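# Fit a round belt onto two pulleys with two arms

## Task

Seat the round belt in the grooves of both pulleys so that it runs straight between them, without a twist or cross.

## Robot and tools

Robot: two arms, left_arm and right_arm, each ending in a two-finger gripper. Base positions in metres: left_arm (-0.023, +0.308, +0.026), right_arm (+0.028, -0.261, +0.002), both nearly unrotated.

Frames: the scene frame has its origin at table-top height, halfway between the nominal bases. +x points out over the table, +z up, and left_arm sits on the +y side (arm names do not match image left and right). Reported hand positions, orientations and Hand targets use the scene frame. Offsets you send use each arm's own Hand target axes. The fingers point along the gripper's +z and open and close along its y. end_effector_position is the spot between the finger pads, about 1 cm short of the tips. Reported poses can be a few cm off, more at long reach.

Row format, shared by execute_actions and move: one flat list of 14 numbers, each in [-1, 1], covering both arms even if only one moves. First left_arm: dx, dy, dz, rx, ry, rz, opening; then right_arm in that order. The six pose numbers are an offset, not a pose: they are measured from that arm's Hand target as it stood when the action or move began, along the hand's own axes. Scale: 1.0 equals 0.6 m of travel or 180 degrees of turn, so 0.05 is 3 cm. rx, ry, rz form a single rotation vector. Opening is absolute: +1 fully open (0.094 m), -1 closed. Sending all six pose zeros re-requests the current Hand target; a 0 opening is a real command (half open), so repeat the present opening to keep a grip unchanged.

execute_actions: actions is a list of actions; each action is a list of up to 15 rows, one per 1/30 s step. If fewer rows are given, the last row is held to fill 15 steps. Every row in an action counts from the action's start pose, and the next action starts from the new Hand target, so repeating an offset moves further. cameras lists camera names, ["all"], or []; an empty actions list returns the state with all images.

move: target is one 14-number row or a list of up to 15 rows; every row counts from the same starting Hand targets. speed is path top speed in m/s (0.002 to 2.9, default 0.25; rotation capped at twice that in rad/s), one number or one per target. blend in metres rounds corners between listed targets; 0 stops at each. opening_speed sets finger speed on the -1..+1 scale per second (at least 0.2); use it for gentle closing. grip_force is the per-pad force cap in newtons, 10 to 50, one number or one per arm; it persists, and lower values close slowly. blocking=false returns early while motion continues. All paths finish together; a move is cut off after 10 s. Paths are straight and do not avoid obstacles or the other arm. Its result adds a move: line such as done, off_target, moving, held or fault, plus limits=paced (pose clipped) or limits=held (steps withheld). done means at rest within 10 mm and 2 degrees; neither done nor off_target tells you about contact.

wait: seconds from 0 to 10; arms hold their last command and a running move continues. stop: brakes a running move; fast moves need room to halt. zoom_image: camera plus region [x0, y0, x1, y1] in image pixels from the top-left, at most 504 by 504, on the newest image of that camera. finished_scene: scene is the current scene number; it is final.

Cameras (all 896x504): cam_high, cam_low, cam_board, cam_idler, cam_left_wrist, cam_right_wrist. Calibration (K, distortion, world-to-camera transform) is given; fixed cameras may have shifted slightly, and wrist views can lag while the arm moves.

Results: Hand target is the last commanded pose after clipping; the gripper often stops short of it, so re-send the missing distance. Tool commands shows present commands. grip_measured is the finger opening on the command scale; empty fingers read slightly wide and a firm grasp reads below the object's width. grip_effort_nm is gripper motor effort (negative closing), not pad force. Joint torques and velocities are also reported; velocities marked within noise mean at rest. Step readings list positions at some steps of action calls only.

Controller behaviour: commanded orientation is clipped to within 40 degrees of the measured one each step. Friction and weight leave the hand low, short or tilted, especially far out; small moves may not happen or go sideways, so check position and orientation after each move and correct tilt. An arm blocked by something keeps pushing until commanded back past the gripper. Joint ranges (rad): waist -2.618..3.054, shoulder 0..3.142, elbow 0..3.142 (straight at 2.901), wrist pitch and yaw -1.571..1.571, wrist roll -2.094..2.094.

Avoid: any contact or squeeze between the two arms (including grabbing the other arm's fingers), fast impacts on fixed or heavy objects, hard pushes, dropping or releasing moving parts, and anything leaving the table. Do not route a gripper close past its own base, as the shoulder posture may flip. Keep strain off the wrist camera cables. Limit holding loads, stretching out or pushing at unreachable poses: motors heat, a MOTOR HOT warning appears at 75 °C, at 90 °C the arm folds up and idles, at 100 °C it goes limp. Faster moves hit harder and stray more from the path.

Each tool is called as a command line: name --argument value for each argument, lists and objects as JSON in quotes; but a table of rows of numbers goes row by row, as --pt "numbers of a row", without its own name.

## Session

execute_actions --actions '[]'

Scene clock: 0.00 s.
left_arm: end_effector_position=(+0.3678, +0.3007, +0.1042) grip_measured=+1.000 grip_effort_nm=n/a end_effector_quat_wxyz=(+0.569, -0.013, +0.822, -0.008) | right_arm: end_effector_position=(+0.4090, -0.2606, +0.0699) grip_measured=+1.000 grip_effort_nm=n/a end_effector_quat_wxyz=(+0.549, +0.016, +0.834, -0.045)
Joint positions: left_arm=[-0.03 1.581 0.342 0.878 -0.035 -0.043 0.094] | right_arm=[0.068 1.56 0.325 0.826 0.16 0.006 0.094]
Joint velocities: within noise
Joint torques (N m): no reading
Heat: left arm: 33 °C; right arm: 32 °C.
Hand target: left_arm +0.3701, +0.3014, +0.1091; +0.575, -0.013, +0.818, -0.005 | right_arm +0.4110, -0.2614, +0.0740; +0.554, +0.019, +0.831, -0.045
Tool commands: left_gripper/opening=+1.0 right_gripper/opening=+1.0

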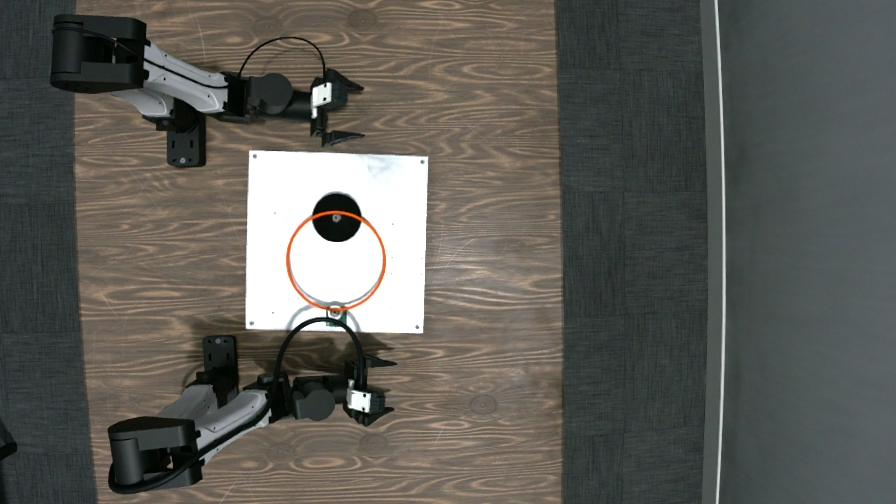

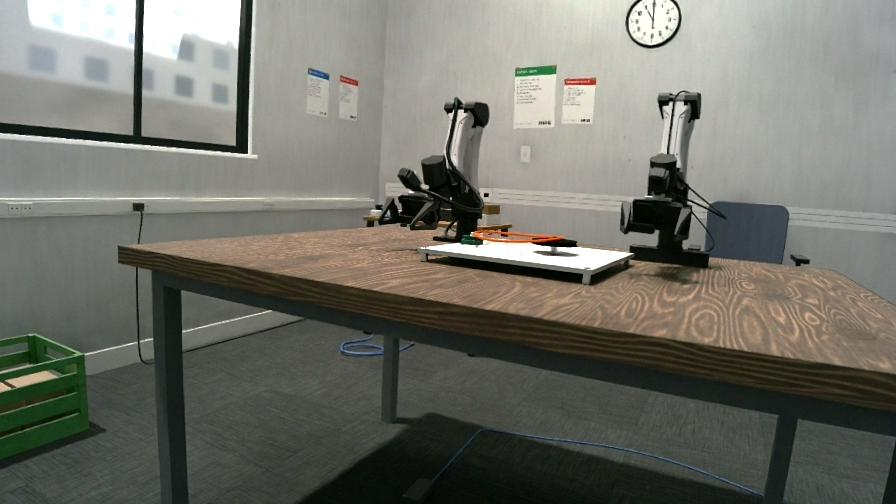

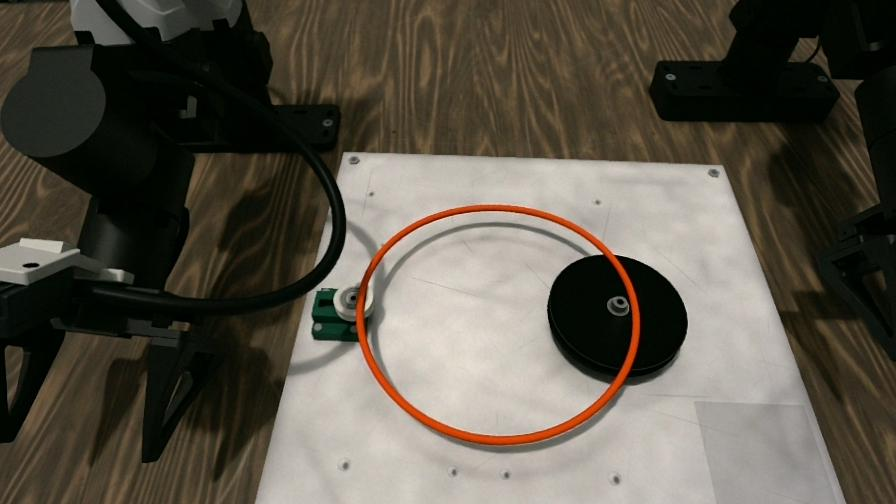

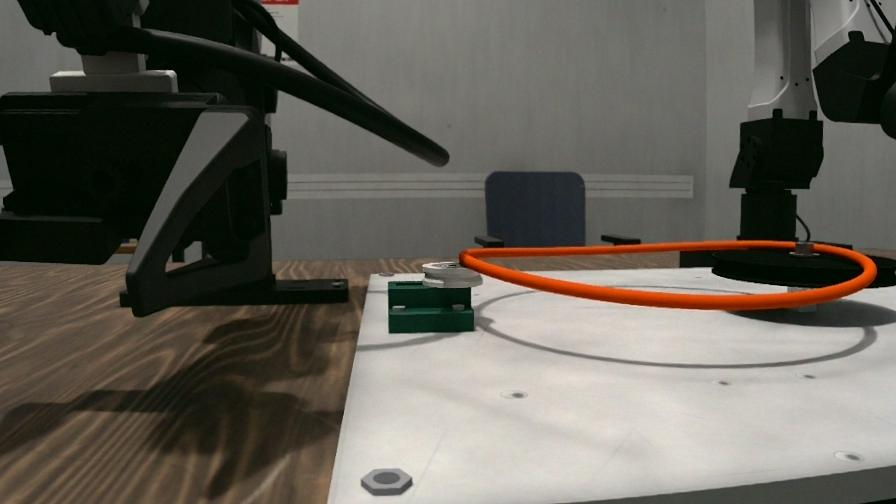

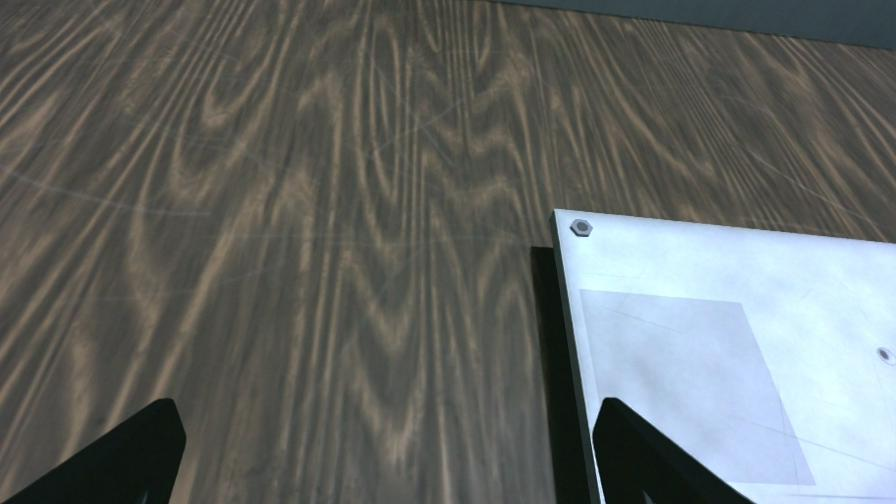

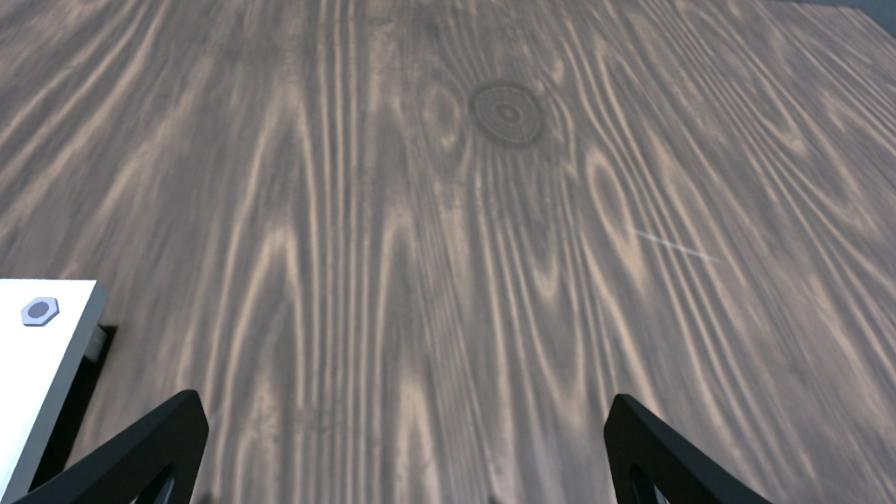

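zoom_image --camera "cam_board" --region '[280, 190, 500, 360]'

zoom_image --camera "cam_board" --region '[500, 230, 720, 400]'

zoom_image --camera "cam_idler" --region '[350, 220, 550, 350]'

zoom_image --camera "cam_idler" --region '[650, 200, 896, 360]'

zoom_image --camera "cam_high" --region '[230, 140, 440, 340]'

Scaled by 2.291 from the camera's 896x504 image, which has a finer 1280x720 frame.

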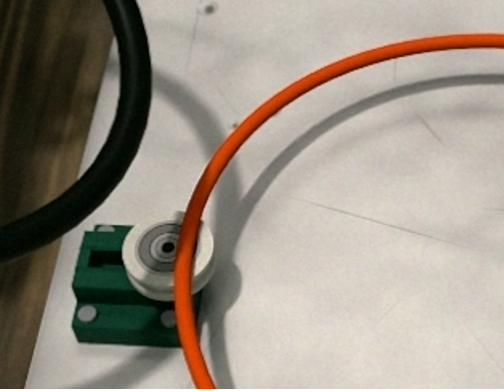

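Scaled by 2.291 from the camera's 896x504 image, which has a finer 1280x720 frame.

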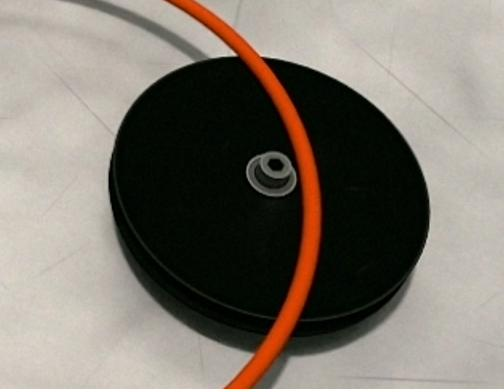

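Scaled by 2.520 from the camera's 896x504 image, which has a finer 1280x720 frame.

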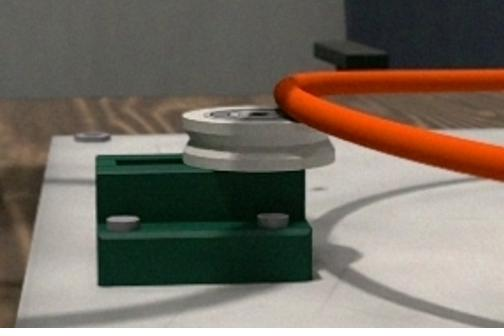

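Scaled by 2.049 from the camera's 896x504 image, which has a finer 1280x720 frame.

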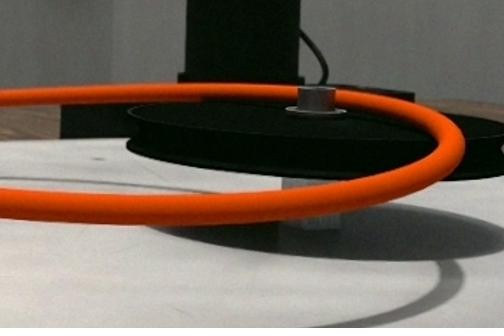

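Scaled by 2.400 from the camera's 896x504 image, which has a finer 1280x720 frame.

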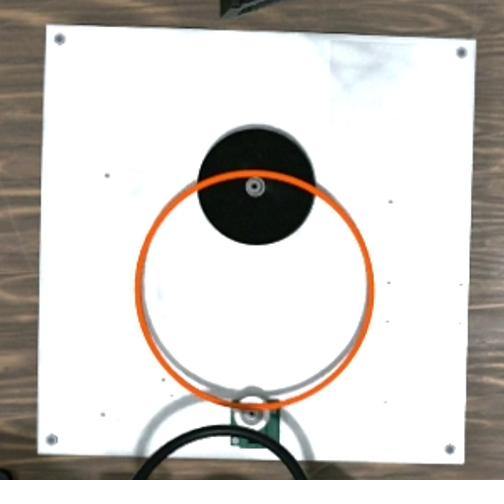

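move --target '[-0.0421,-0.4273,0.0432,0.3302,0.1028,0.1974,0.1,-0.0615,0.2912,-0.1368,-0.1739,0.0891,-0.0860,0.1]' --speed 0.25 --cameras '["all"]'

Scene clock: 408.70 s.
left_arm: end_effector_position=(+0.4096, +0.0502, +0.1337) grip_measured=+0.102 grip_effort_nm=-0.12 end_effector_quat_wxyz=(+0.364, +0.496, +0.755, -0.225) | right_arm: end_effector_position=(+0.3677, -0.0863, +0.1307) grip_measured=+0.103 grip_effort_nm=-0.18 end_effector_quat_wxyz=(+0.427, -0.219, +0.872, +0.099)
Joint positions: left_arm=[-0.342 1.937 1.348 -0.269 0.58 0.594 0.052] | right_arm=[0.47 1.301 0.713 -0.076 0.002 -0.017 0.052]
Joint torques (N m): left_arm=[-0.5 -8.95 9.46 1.03 0.63 0.22] | right_arm=[1.03 -4.16 10.09 1.62 -0.25 -0.09]
Heat: left arm: 37 °C; right arm: 47 °C.
Hand target: left_arm +0.4069, +0.0461, +0.1300; +0.350, +0.507, +0.751, -0.236 | right_arm +0.3641, -0.0789, +0.1299; +0.408, -0.234, +0.876, +0.109
Off the commanded pose: left_arm 0.006 m, 2 deg | right_arm 0.008 m, 3 deg.
move: off_target (right_arm)
camera_calibration:
cam_left_wrist: T_world_to_cam=[[-0.914139, -0.401837, 0.0536299, 0.378596], [-0.39581, 0.856068, -0.332388, 0.2044], [0.0876549, -0.325076, -0.941617, 0.203601], [0, 0, 0, 1]] pos_world=[0.409146, 0.0433391, 0.23935]
cam_right_wrist: T_world_to_cam=[[0.455895, -0.886354, 0.0808508, -0.263371], [-0.828747, -0.455873, -0.324589, 0.343261], [0.324558, 0.0809736, -0.942393, 0.116125], [0, 0, 0, 1]] pos_world=[0.366856, -0.0863592, 0.242148]

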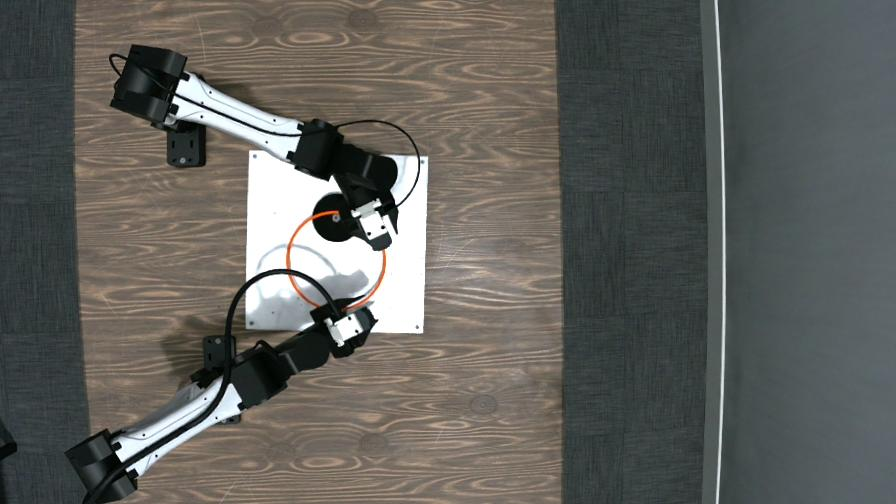

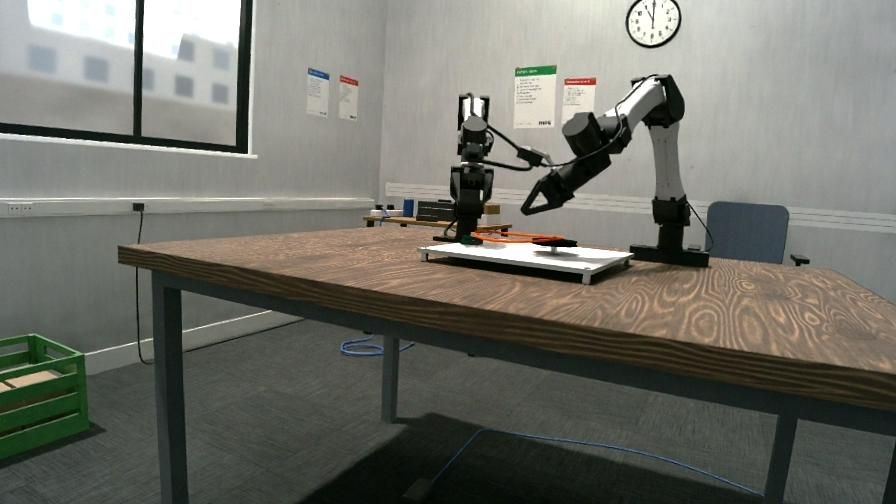

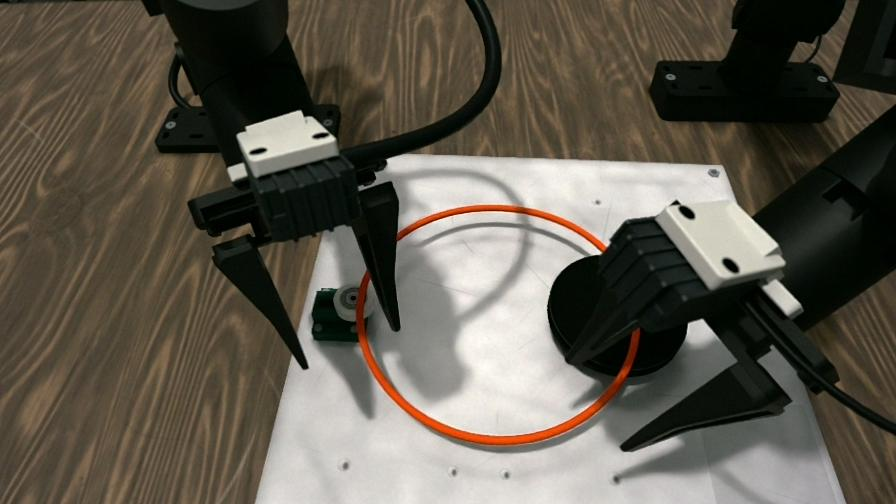

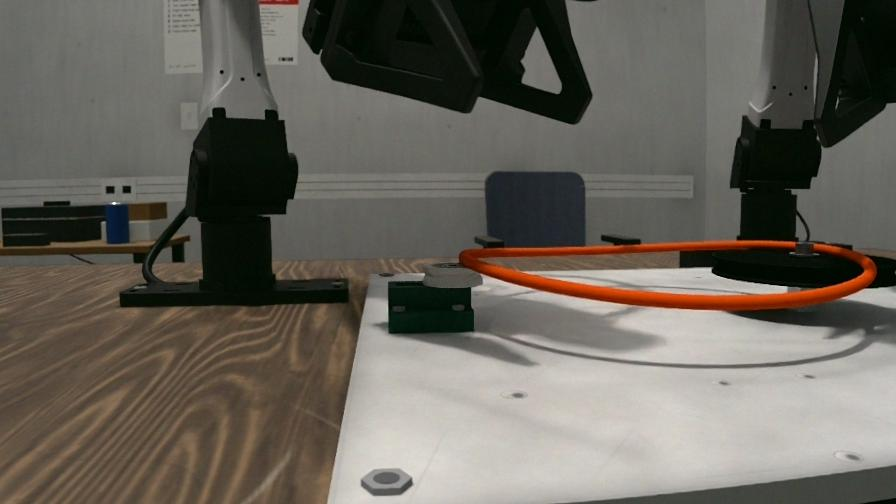

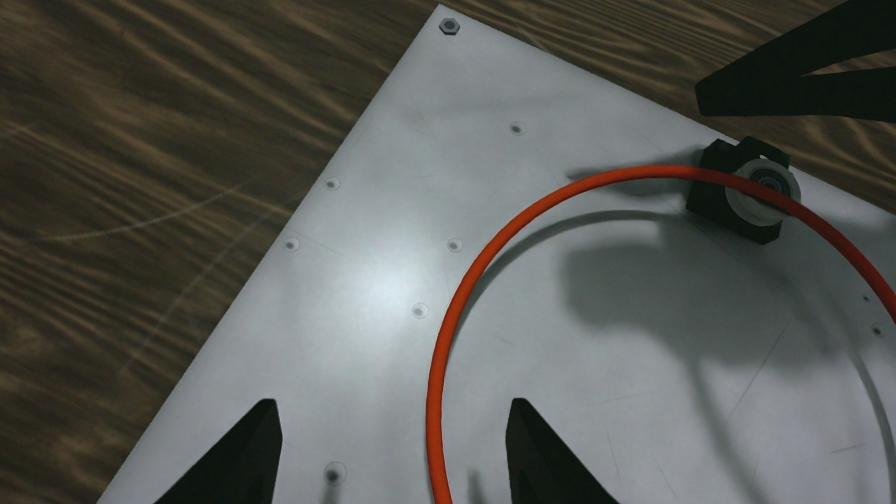

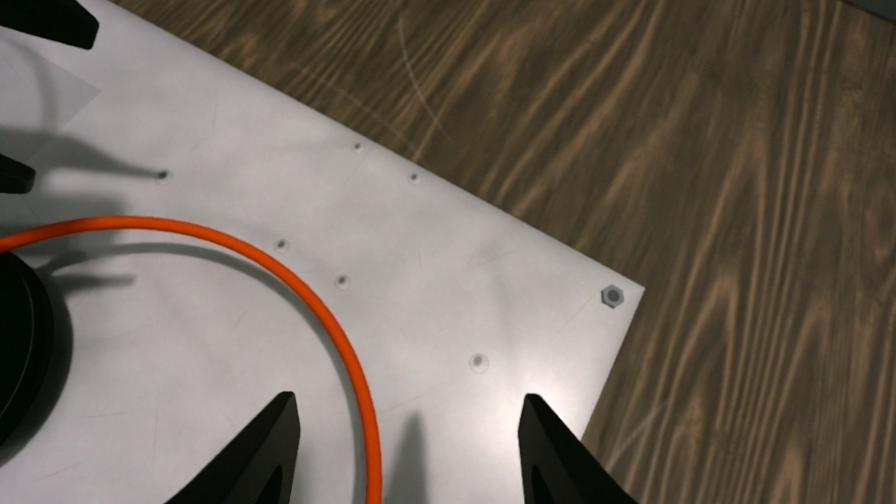

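move --target '[0.0460,-0.0103,0.0455,0,0,0,0.1,0.0452,0.0137,0.0387,0,0,0,0.1]' --speed 0.12 --cameras '["all"]'

Scene clock: 453.43 s.
left_arm: end_effector_position=(+0.4001, +0.0461, +0.0957) grip_measured=+0.102 grip_effort_nm=-0.12 end_effector_quat_wxyz=(+0.338, +0.499, +0.763, -0.233) | right_arm: end_effector_position=(+0.3570, -0.0782, +0.0930) grip_measured=+0.103 grip_effort_nm=-0.18 end_effector_quat_wxyz=(+0.394, -0.237, +0.883, +0.098)
Joint positions: left_arm=[-0.356 1.993 1.298 -0.219 0.58 0.594 0.052] | right_arm=[0.502 1.372 0.66 -0.022 0.002 -0.017 0.052]
Joint torques (N m): left_arm=[-0.58 -9.61 5.74 1.97 0.5 0.13] | right_arm=[1.02 -4.62 5.76 2.71 0.01 0.14]
Heat: left arm: 45 °C; right arm: 45 °C.
Hand target: left_arm +0.4023, +0.0407, +0.0912; +0.350, +0.507, +0.751, -0.236 | right_arm +0.3603, -0.0716, +0.0941; +0.408, -0.234, +0.876, +0.109
Off the commanded pose: left_arm 0.007 m, 2 deg | right_arm 0.007 m, 2 deg.
move: done
camera_calibration:
cam_left_wrist: T_world_to_cam=[[-0.916056, -0.389973, 0.0936134, 0.366726], [-0.399621, 0.867879, -0.295107, 0.188856], [0.0338386, -0.307744, -0.950867, 0.188878], [0, 0, 0, 1]] pos_world=[0.405021, 0.0372347, 0.201]
cam_right_wrist: T_world_to_cam=[[0.489071, -0.868501, 0.0807268, -0.258731], [-0.831557, -0.492193, -0.257408, 0.317726], [0.263292, 0.0587616, -0.962925, 0.10545], [0, 0, 0, 1]] pos_world=[0.362981, -0.0745224, 0.204212]

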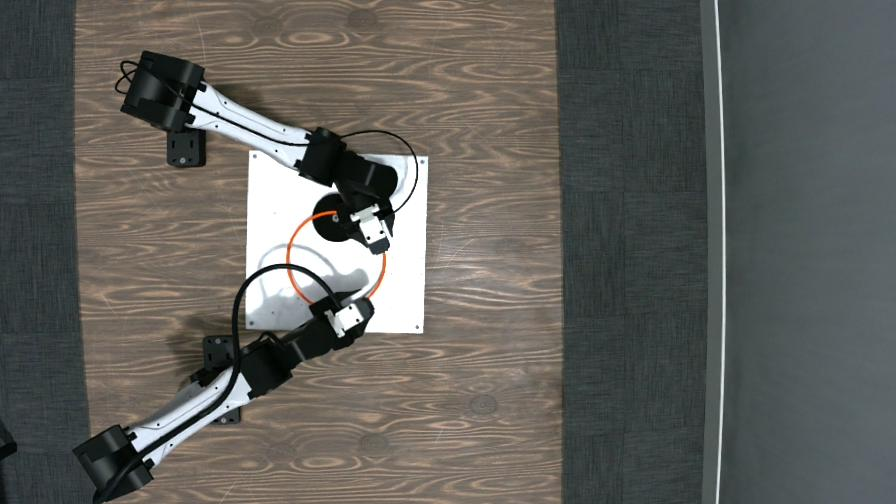

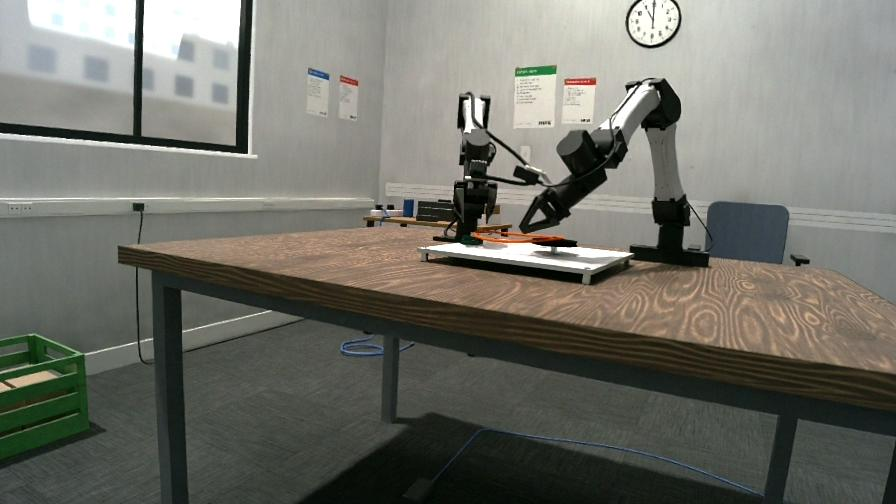

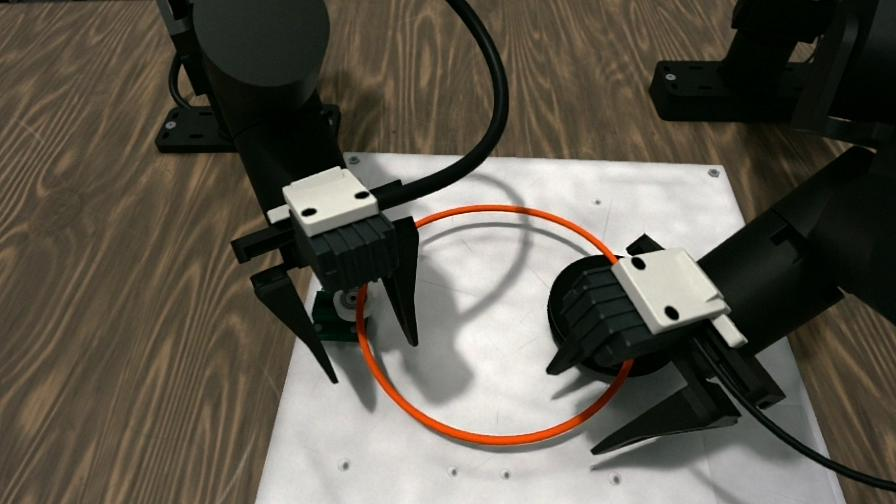

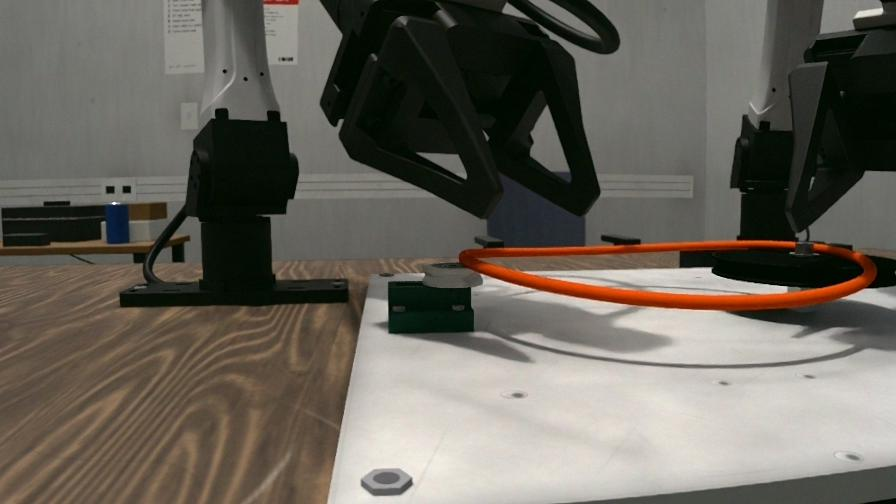

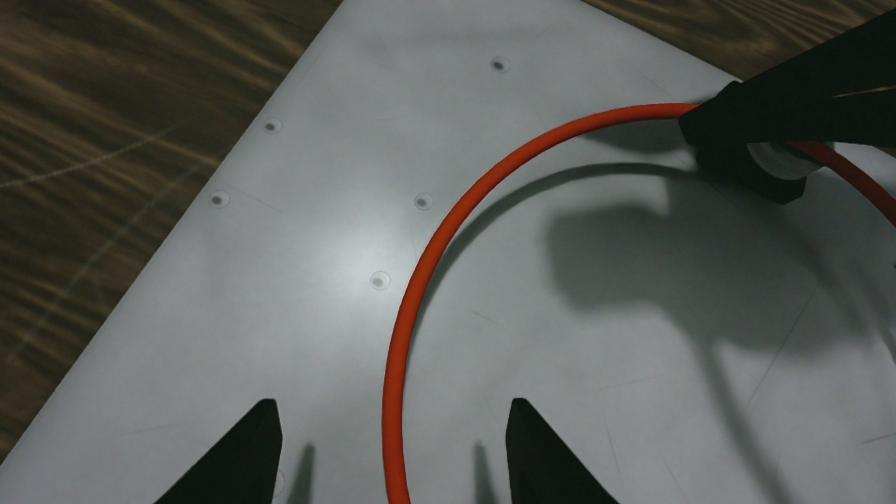

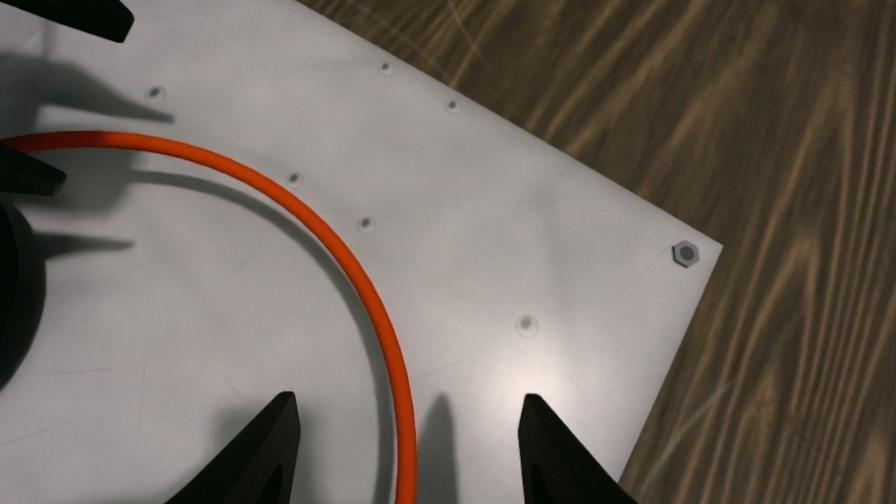

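move --target '[0.0319,0,0.0268,0,0,0,0.1,0.0319,0,0.0268,0,0,0,0.1]' --speed 0.08 --cameras '["cam_board","cam_idler","cam_left_wrist","cam_right_wrist"]'

Scene clock: 475.47 s.
left_arm: end_effector_position=(+0.4010, +0.0458, +0.0721) grip_measured=+0.102 grip_effort_nm=-0.12 end_effector_quat_wxyz=(+0.339, +0.499, +0.763, -0.233) | right_arm: end_effector_position=(+0.3582, -0.0775, +0.0694) grip_measured=+0.103 grip_effort_nm=-0.18 end_effector_quat_wxyz=(+0.396, -0.236, +0.882, +0.098)
Joint positions: left_arm=[-0.356 2.038 1.258 -0.131 0.58 0.594 0.052] | right_arm=[0.502 1.437 0.599 0.108 0.002 -0.017 0.052]
Joint torques (N m): left_arm=[-0.64 -9.58 5.31 1.95 0.52 0.13] | right_arm=[1.09 -4.63 5.3 2.73 0.01 0.14]
Heat: left arm: 43 °C; right arm: 47 °C.
Hand target: left_arm +0.4023, +0.0407, +0.0663; +0.350, +0.507, +0.751, -0.236 | right_arm +0.3603, -0.0716, +0.0691; +0.408, -0.234, +0.876, +0.109
Off the commanded pose: left_arm 0.008 m, 2 deg | right_arm 0.006 m, 2 deg.
move: done
camera_calibration:
cam_left_wrist: T_world_to_cam=[[-0.916297, -0.389862, 0.0916852, 0.369926], [-0.398855, 0.867584, -0.297007, 0.182413], [0.0362473, -0.308716, -0.950463, 0.165436], [0, 0, 0, 1]] pos_world=[0.405722, 0.0370342, 0.177503]
cam_right_wrist: T_world_to_cam=[[0.488687, -0.868716, 0.0807376, -0.256755], [-0.830563, -0.491556, -0.261799, 0.312995], [0.267116, 0.0608801, -0.961739, 0.0811285], [0, 0, 0, 1]] pos_world=[0.363763, -0.0741318, 0.180696]
Images, in order (width x height): cam_board 896x504, cam_idler 896x504, cam_left_wrist 896x504, cam_right_wrist 896x504.

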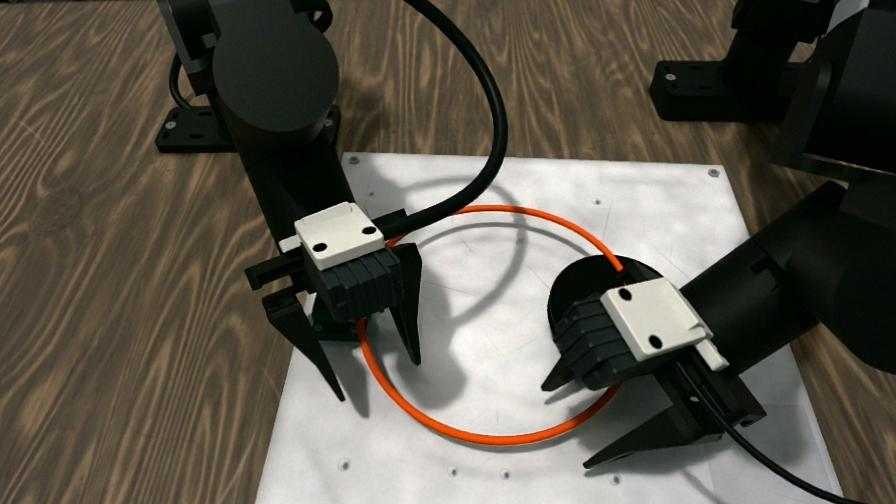

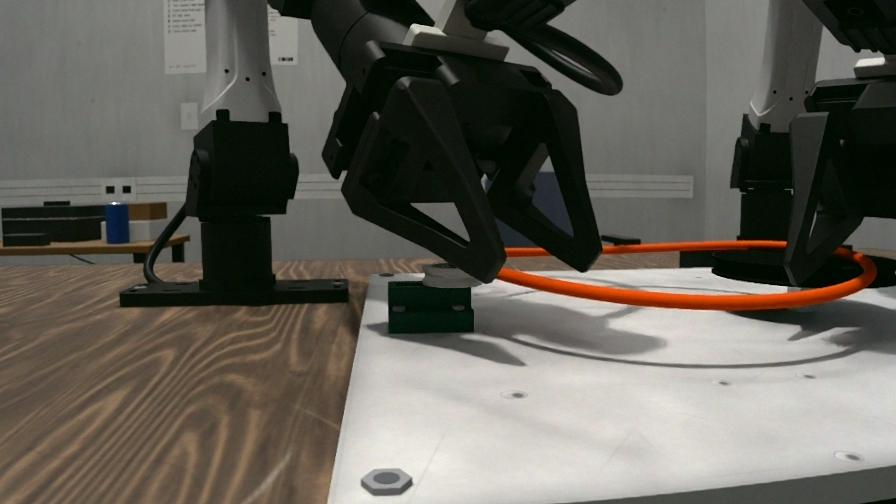

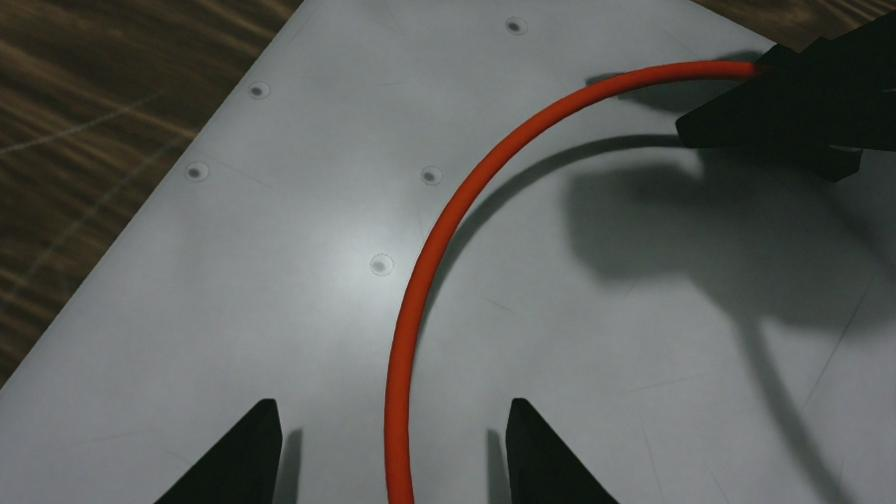

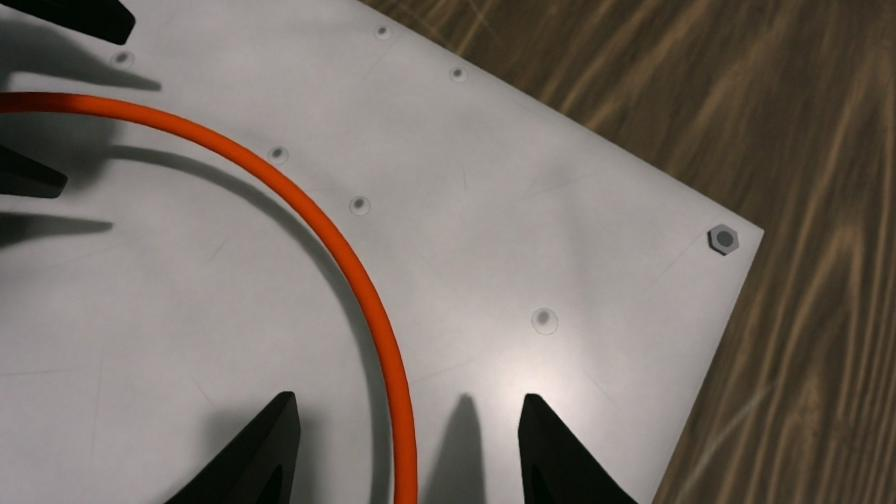

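zoom_image --camera "cam_idler" --region '[400, 180, 660, 340]'

zoom_image --camera "cam_idler" --region '[690, 180, 896, 320]'

Scaled by 1.938 from the camera's 896x504 image, which has a finer 1280x720 frame.

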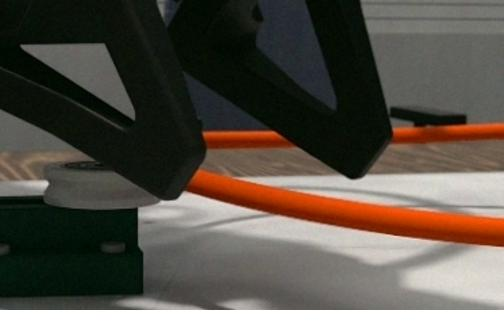

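Scaled by 2.447 from the camera's 896x504 image, which has a finer 1280x720 frame.

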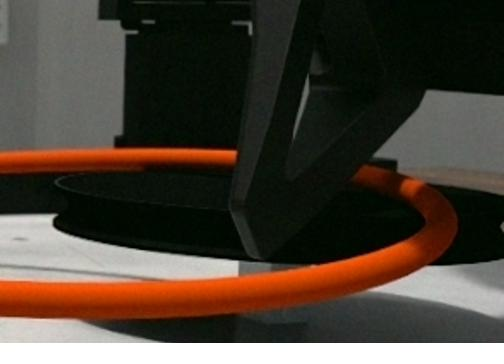

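move --pt "0.0051 0 0.0043 0 0 0 0.1 0.0089 0 0.0075 0 0 0 0.1" --pt "0.0051 0 0.0043 0 0 0 -1 0.0089 0 0.0075 0 0 0 -1" --speed 0.08 --grip_force 30 --cameras '["all"]'

Scene clock: 508.30 s.
left_arm: end_effector_position=(+0.4022, +0.0453, +0.0726) grip_measured=-0.895 grip_effort_nm=-0.67 end_effector_quat_wxyz=(+0.344, +0.500, +0.760, -0.232) | right_arm: end_effector_position=(+0.3585, -0.0774, +0.0622) grip_measured=-0.893 grip_effort_nm=-0.69 end_effector_quat_wxyz=(+0.396, -0.236, +0.882, +0.098)
Joint positions: left_arm=[-0.356 2.038 1.254 -0.116 0.58 0.594 0.005] | right_arm=[0.502 1.459 0.582 0.146 0.002 -0.017 0.005]
Joint torques (N m): left_arm=[-0.68 -8.81 5.35 1.93 0.52 0.13] | right_arm=[1.09 -4.78 5.18 2.72 0.01 0.13]
Heat: left arm: 43 °C; right arm: 50 °C.
Hand target: left_arm +0.4024, +0.0407, +0.0624; +0.350, +0.507, +0.751, -0.236 | right_arm +0.3603, -0.0717, +0.0620; +0.408, -0.234, +0.876, +0.109
Off the commanded pose: left_arm 0.011 m, 2 deg | right_arm 0.006 m, 2 deg.
grip_force (N): 30, 30
move: off_target (left_arm); target 2's new opening was sent with left_arm's hand 0.011 m and 2 deg from that target
camera_calibration:
cam_left_wrist: T_world_to_cam=[[-0.917171, -0.389567, 0.0838768, 0.371661], [-0.395843, 0.866418, -0.304349, 0.182853], [0.0458919, -0.312342, -0.948861, 0.161915], [0, 0, 0, 1]] pos_world=[0.405827, 0.0369323, 0.178112]
cam_right_wrist: T_world_to_cam=[[0.488775, -0.868664, 0.0807571, -0.25617], [-0.830569, -0.491658, -0.261586, 0.31139], [0.266935, 0.0607823, -0.961796, 0.0740843], [0, 0, 0, 1]] pos_world=[0.364064, -0.0739315, 0.173397]

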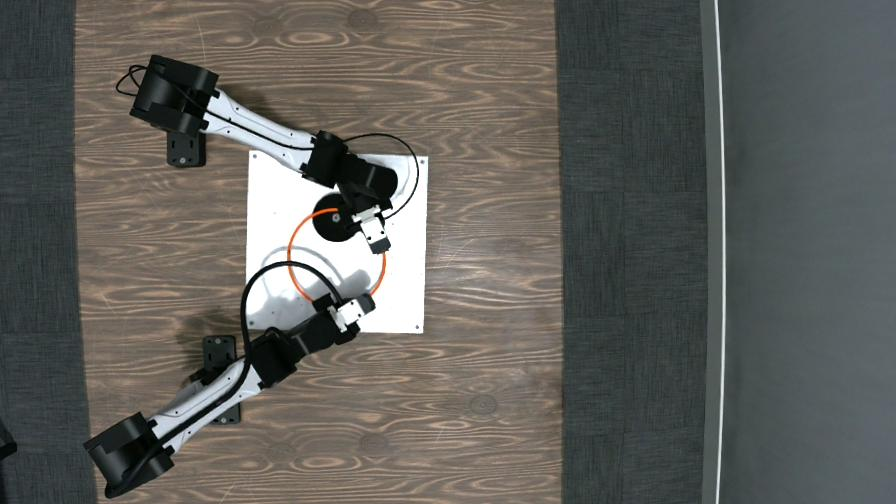

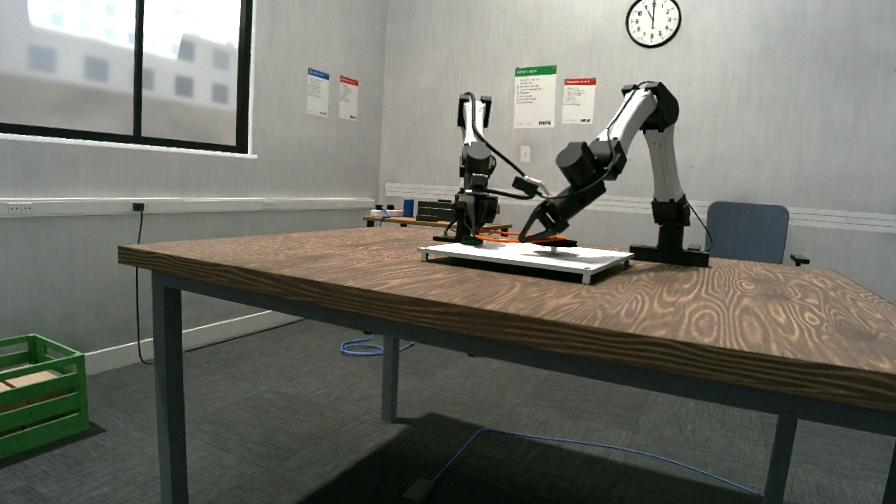

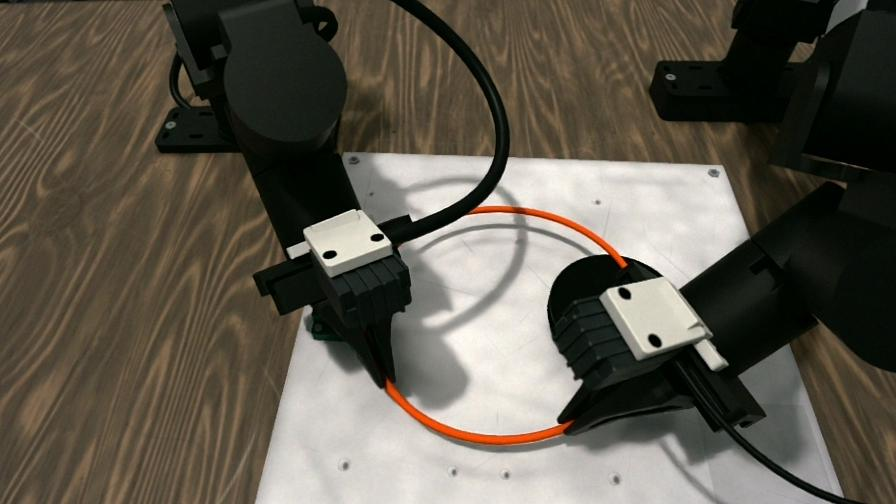

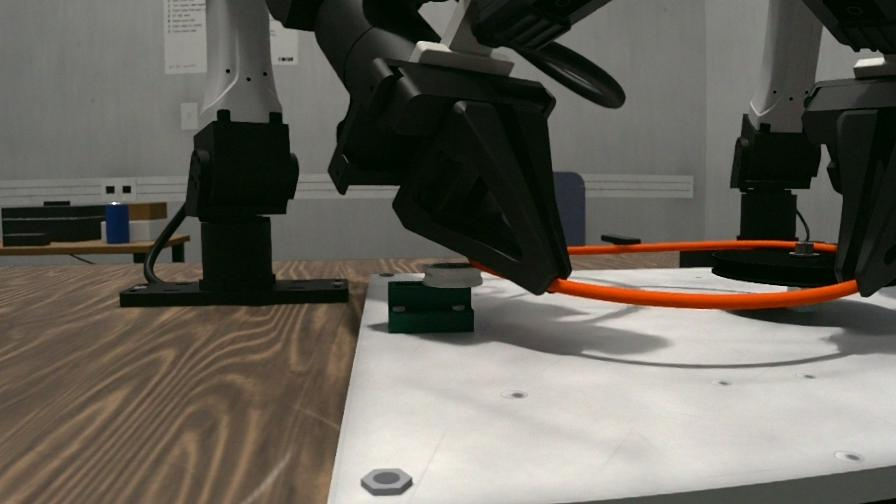

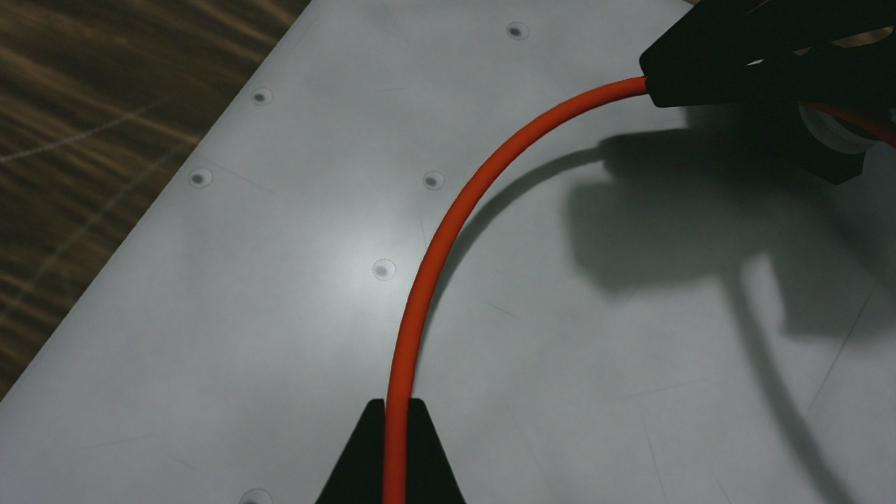

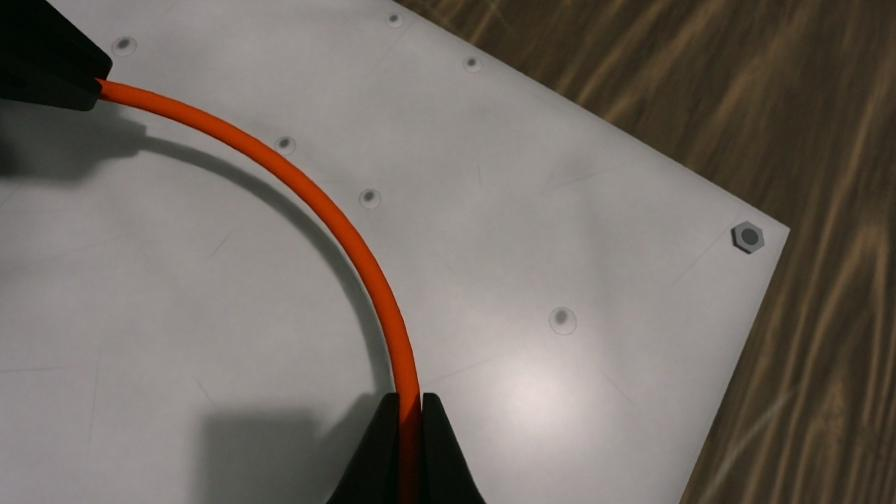

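zoom_image --camera "cam_idler" --region '[690, 180, 896, 320]'

zoom_image --camera "cam_board" --region '[520, 230, 780, 450]'

zoom_image --camera "cam_idler" --region '[370, 220, 620, 340]'

Scaled by 2.447 from the camera's 896x504 image, which has a finer 1280x720 frame.

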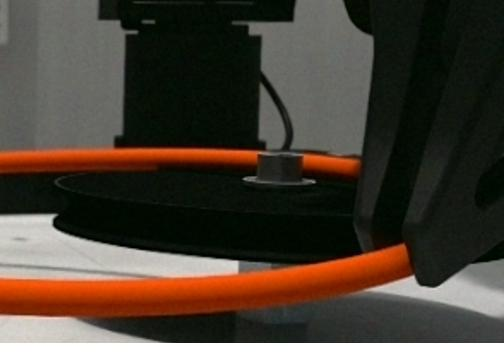

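Scaled by 1.938 from the camera's 896x504 image, which has a finer 1280x720 frame.

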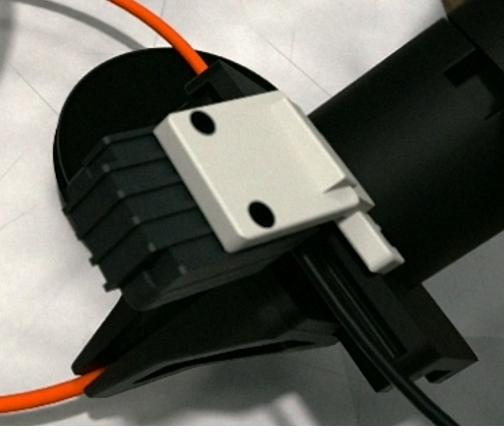

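Scaled by 2.016 from the camera's 896x504 image, which has a finer 1280x720 frame.

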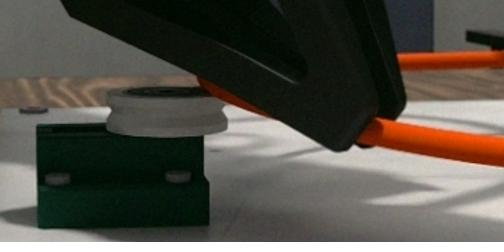

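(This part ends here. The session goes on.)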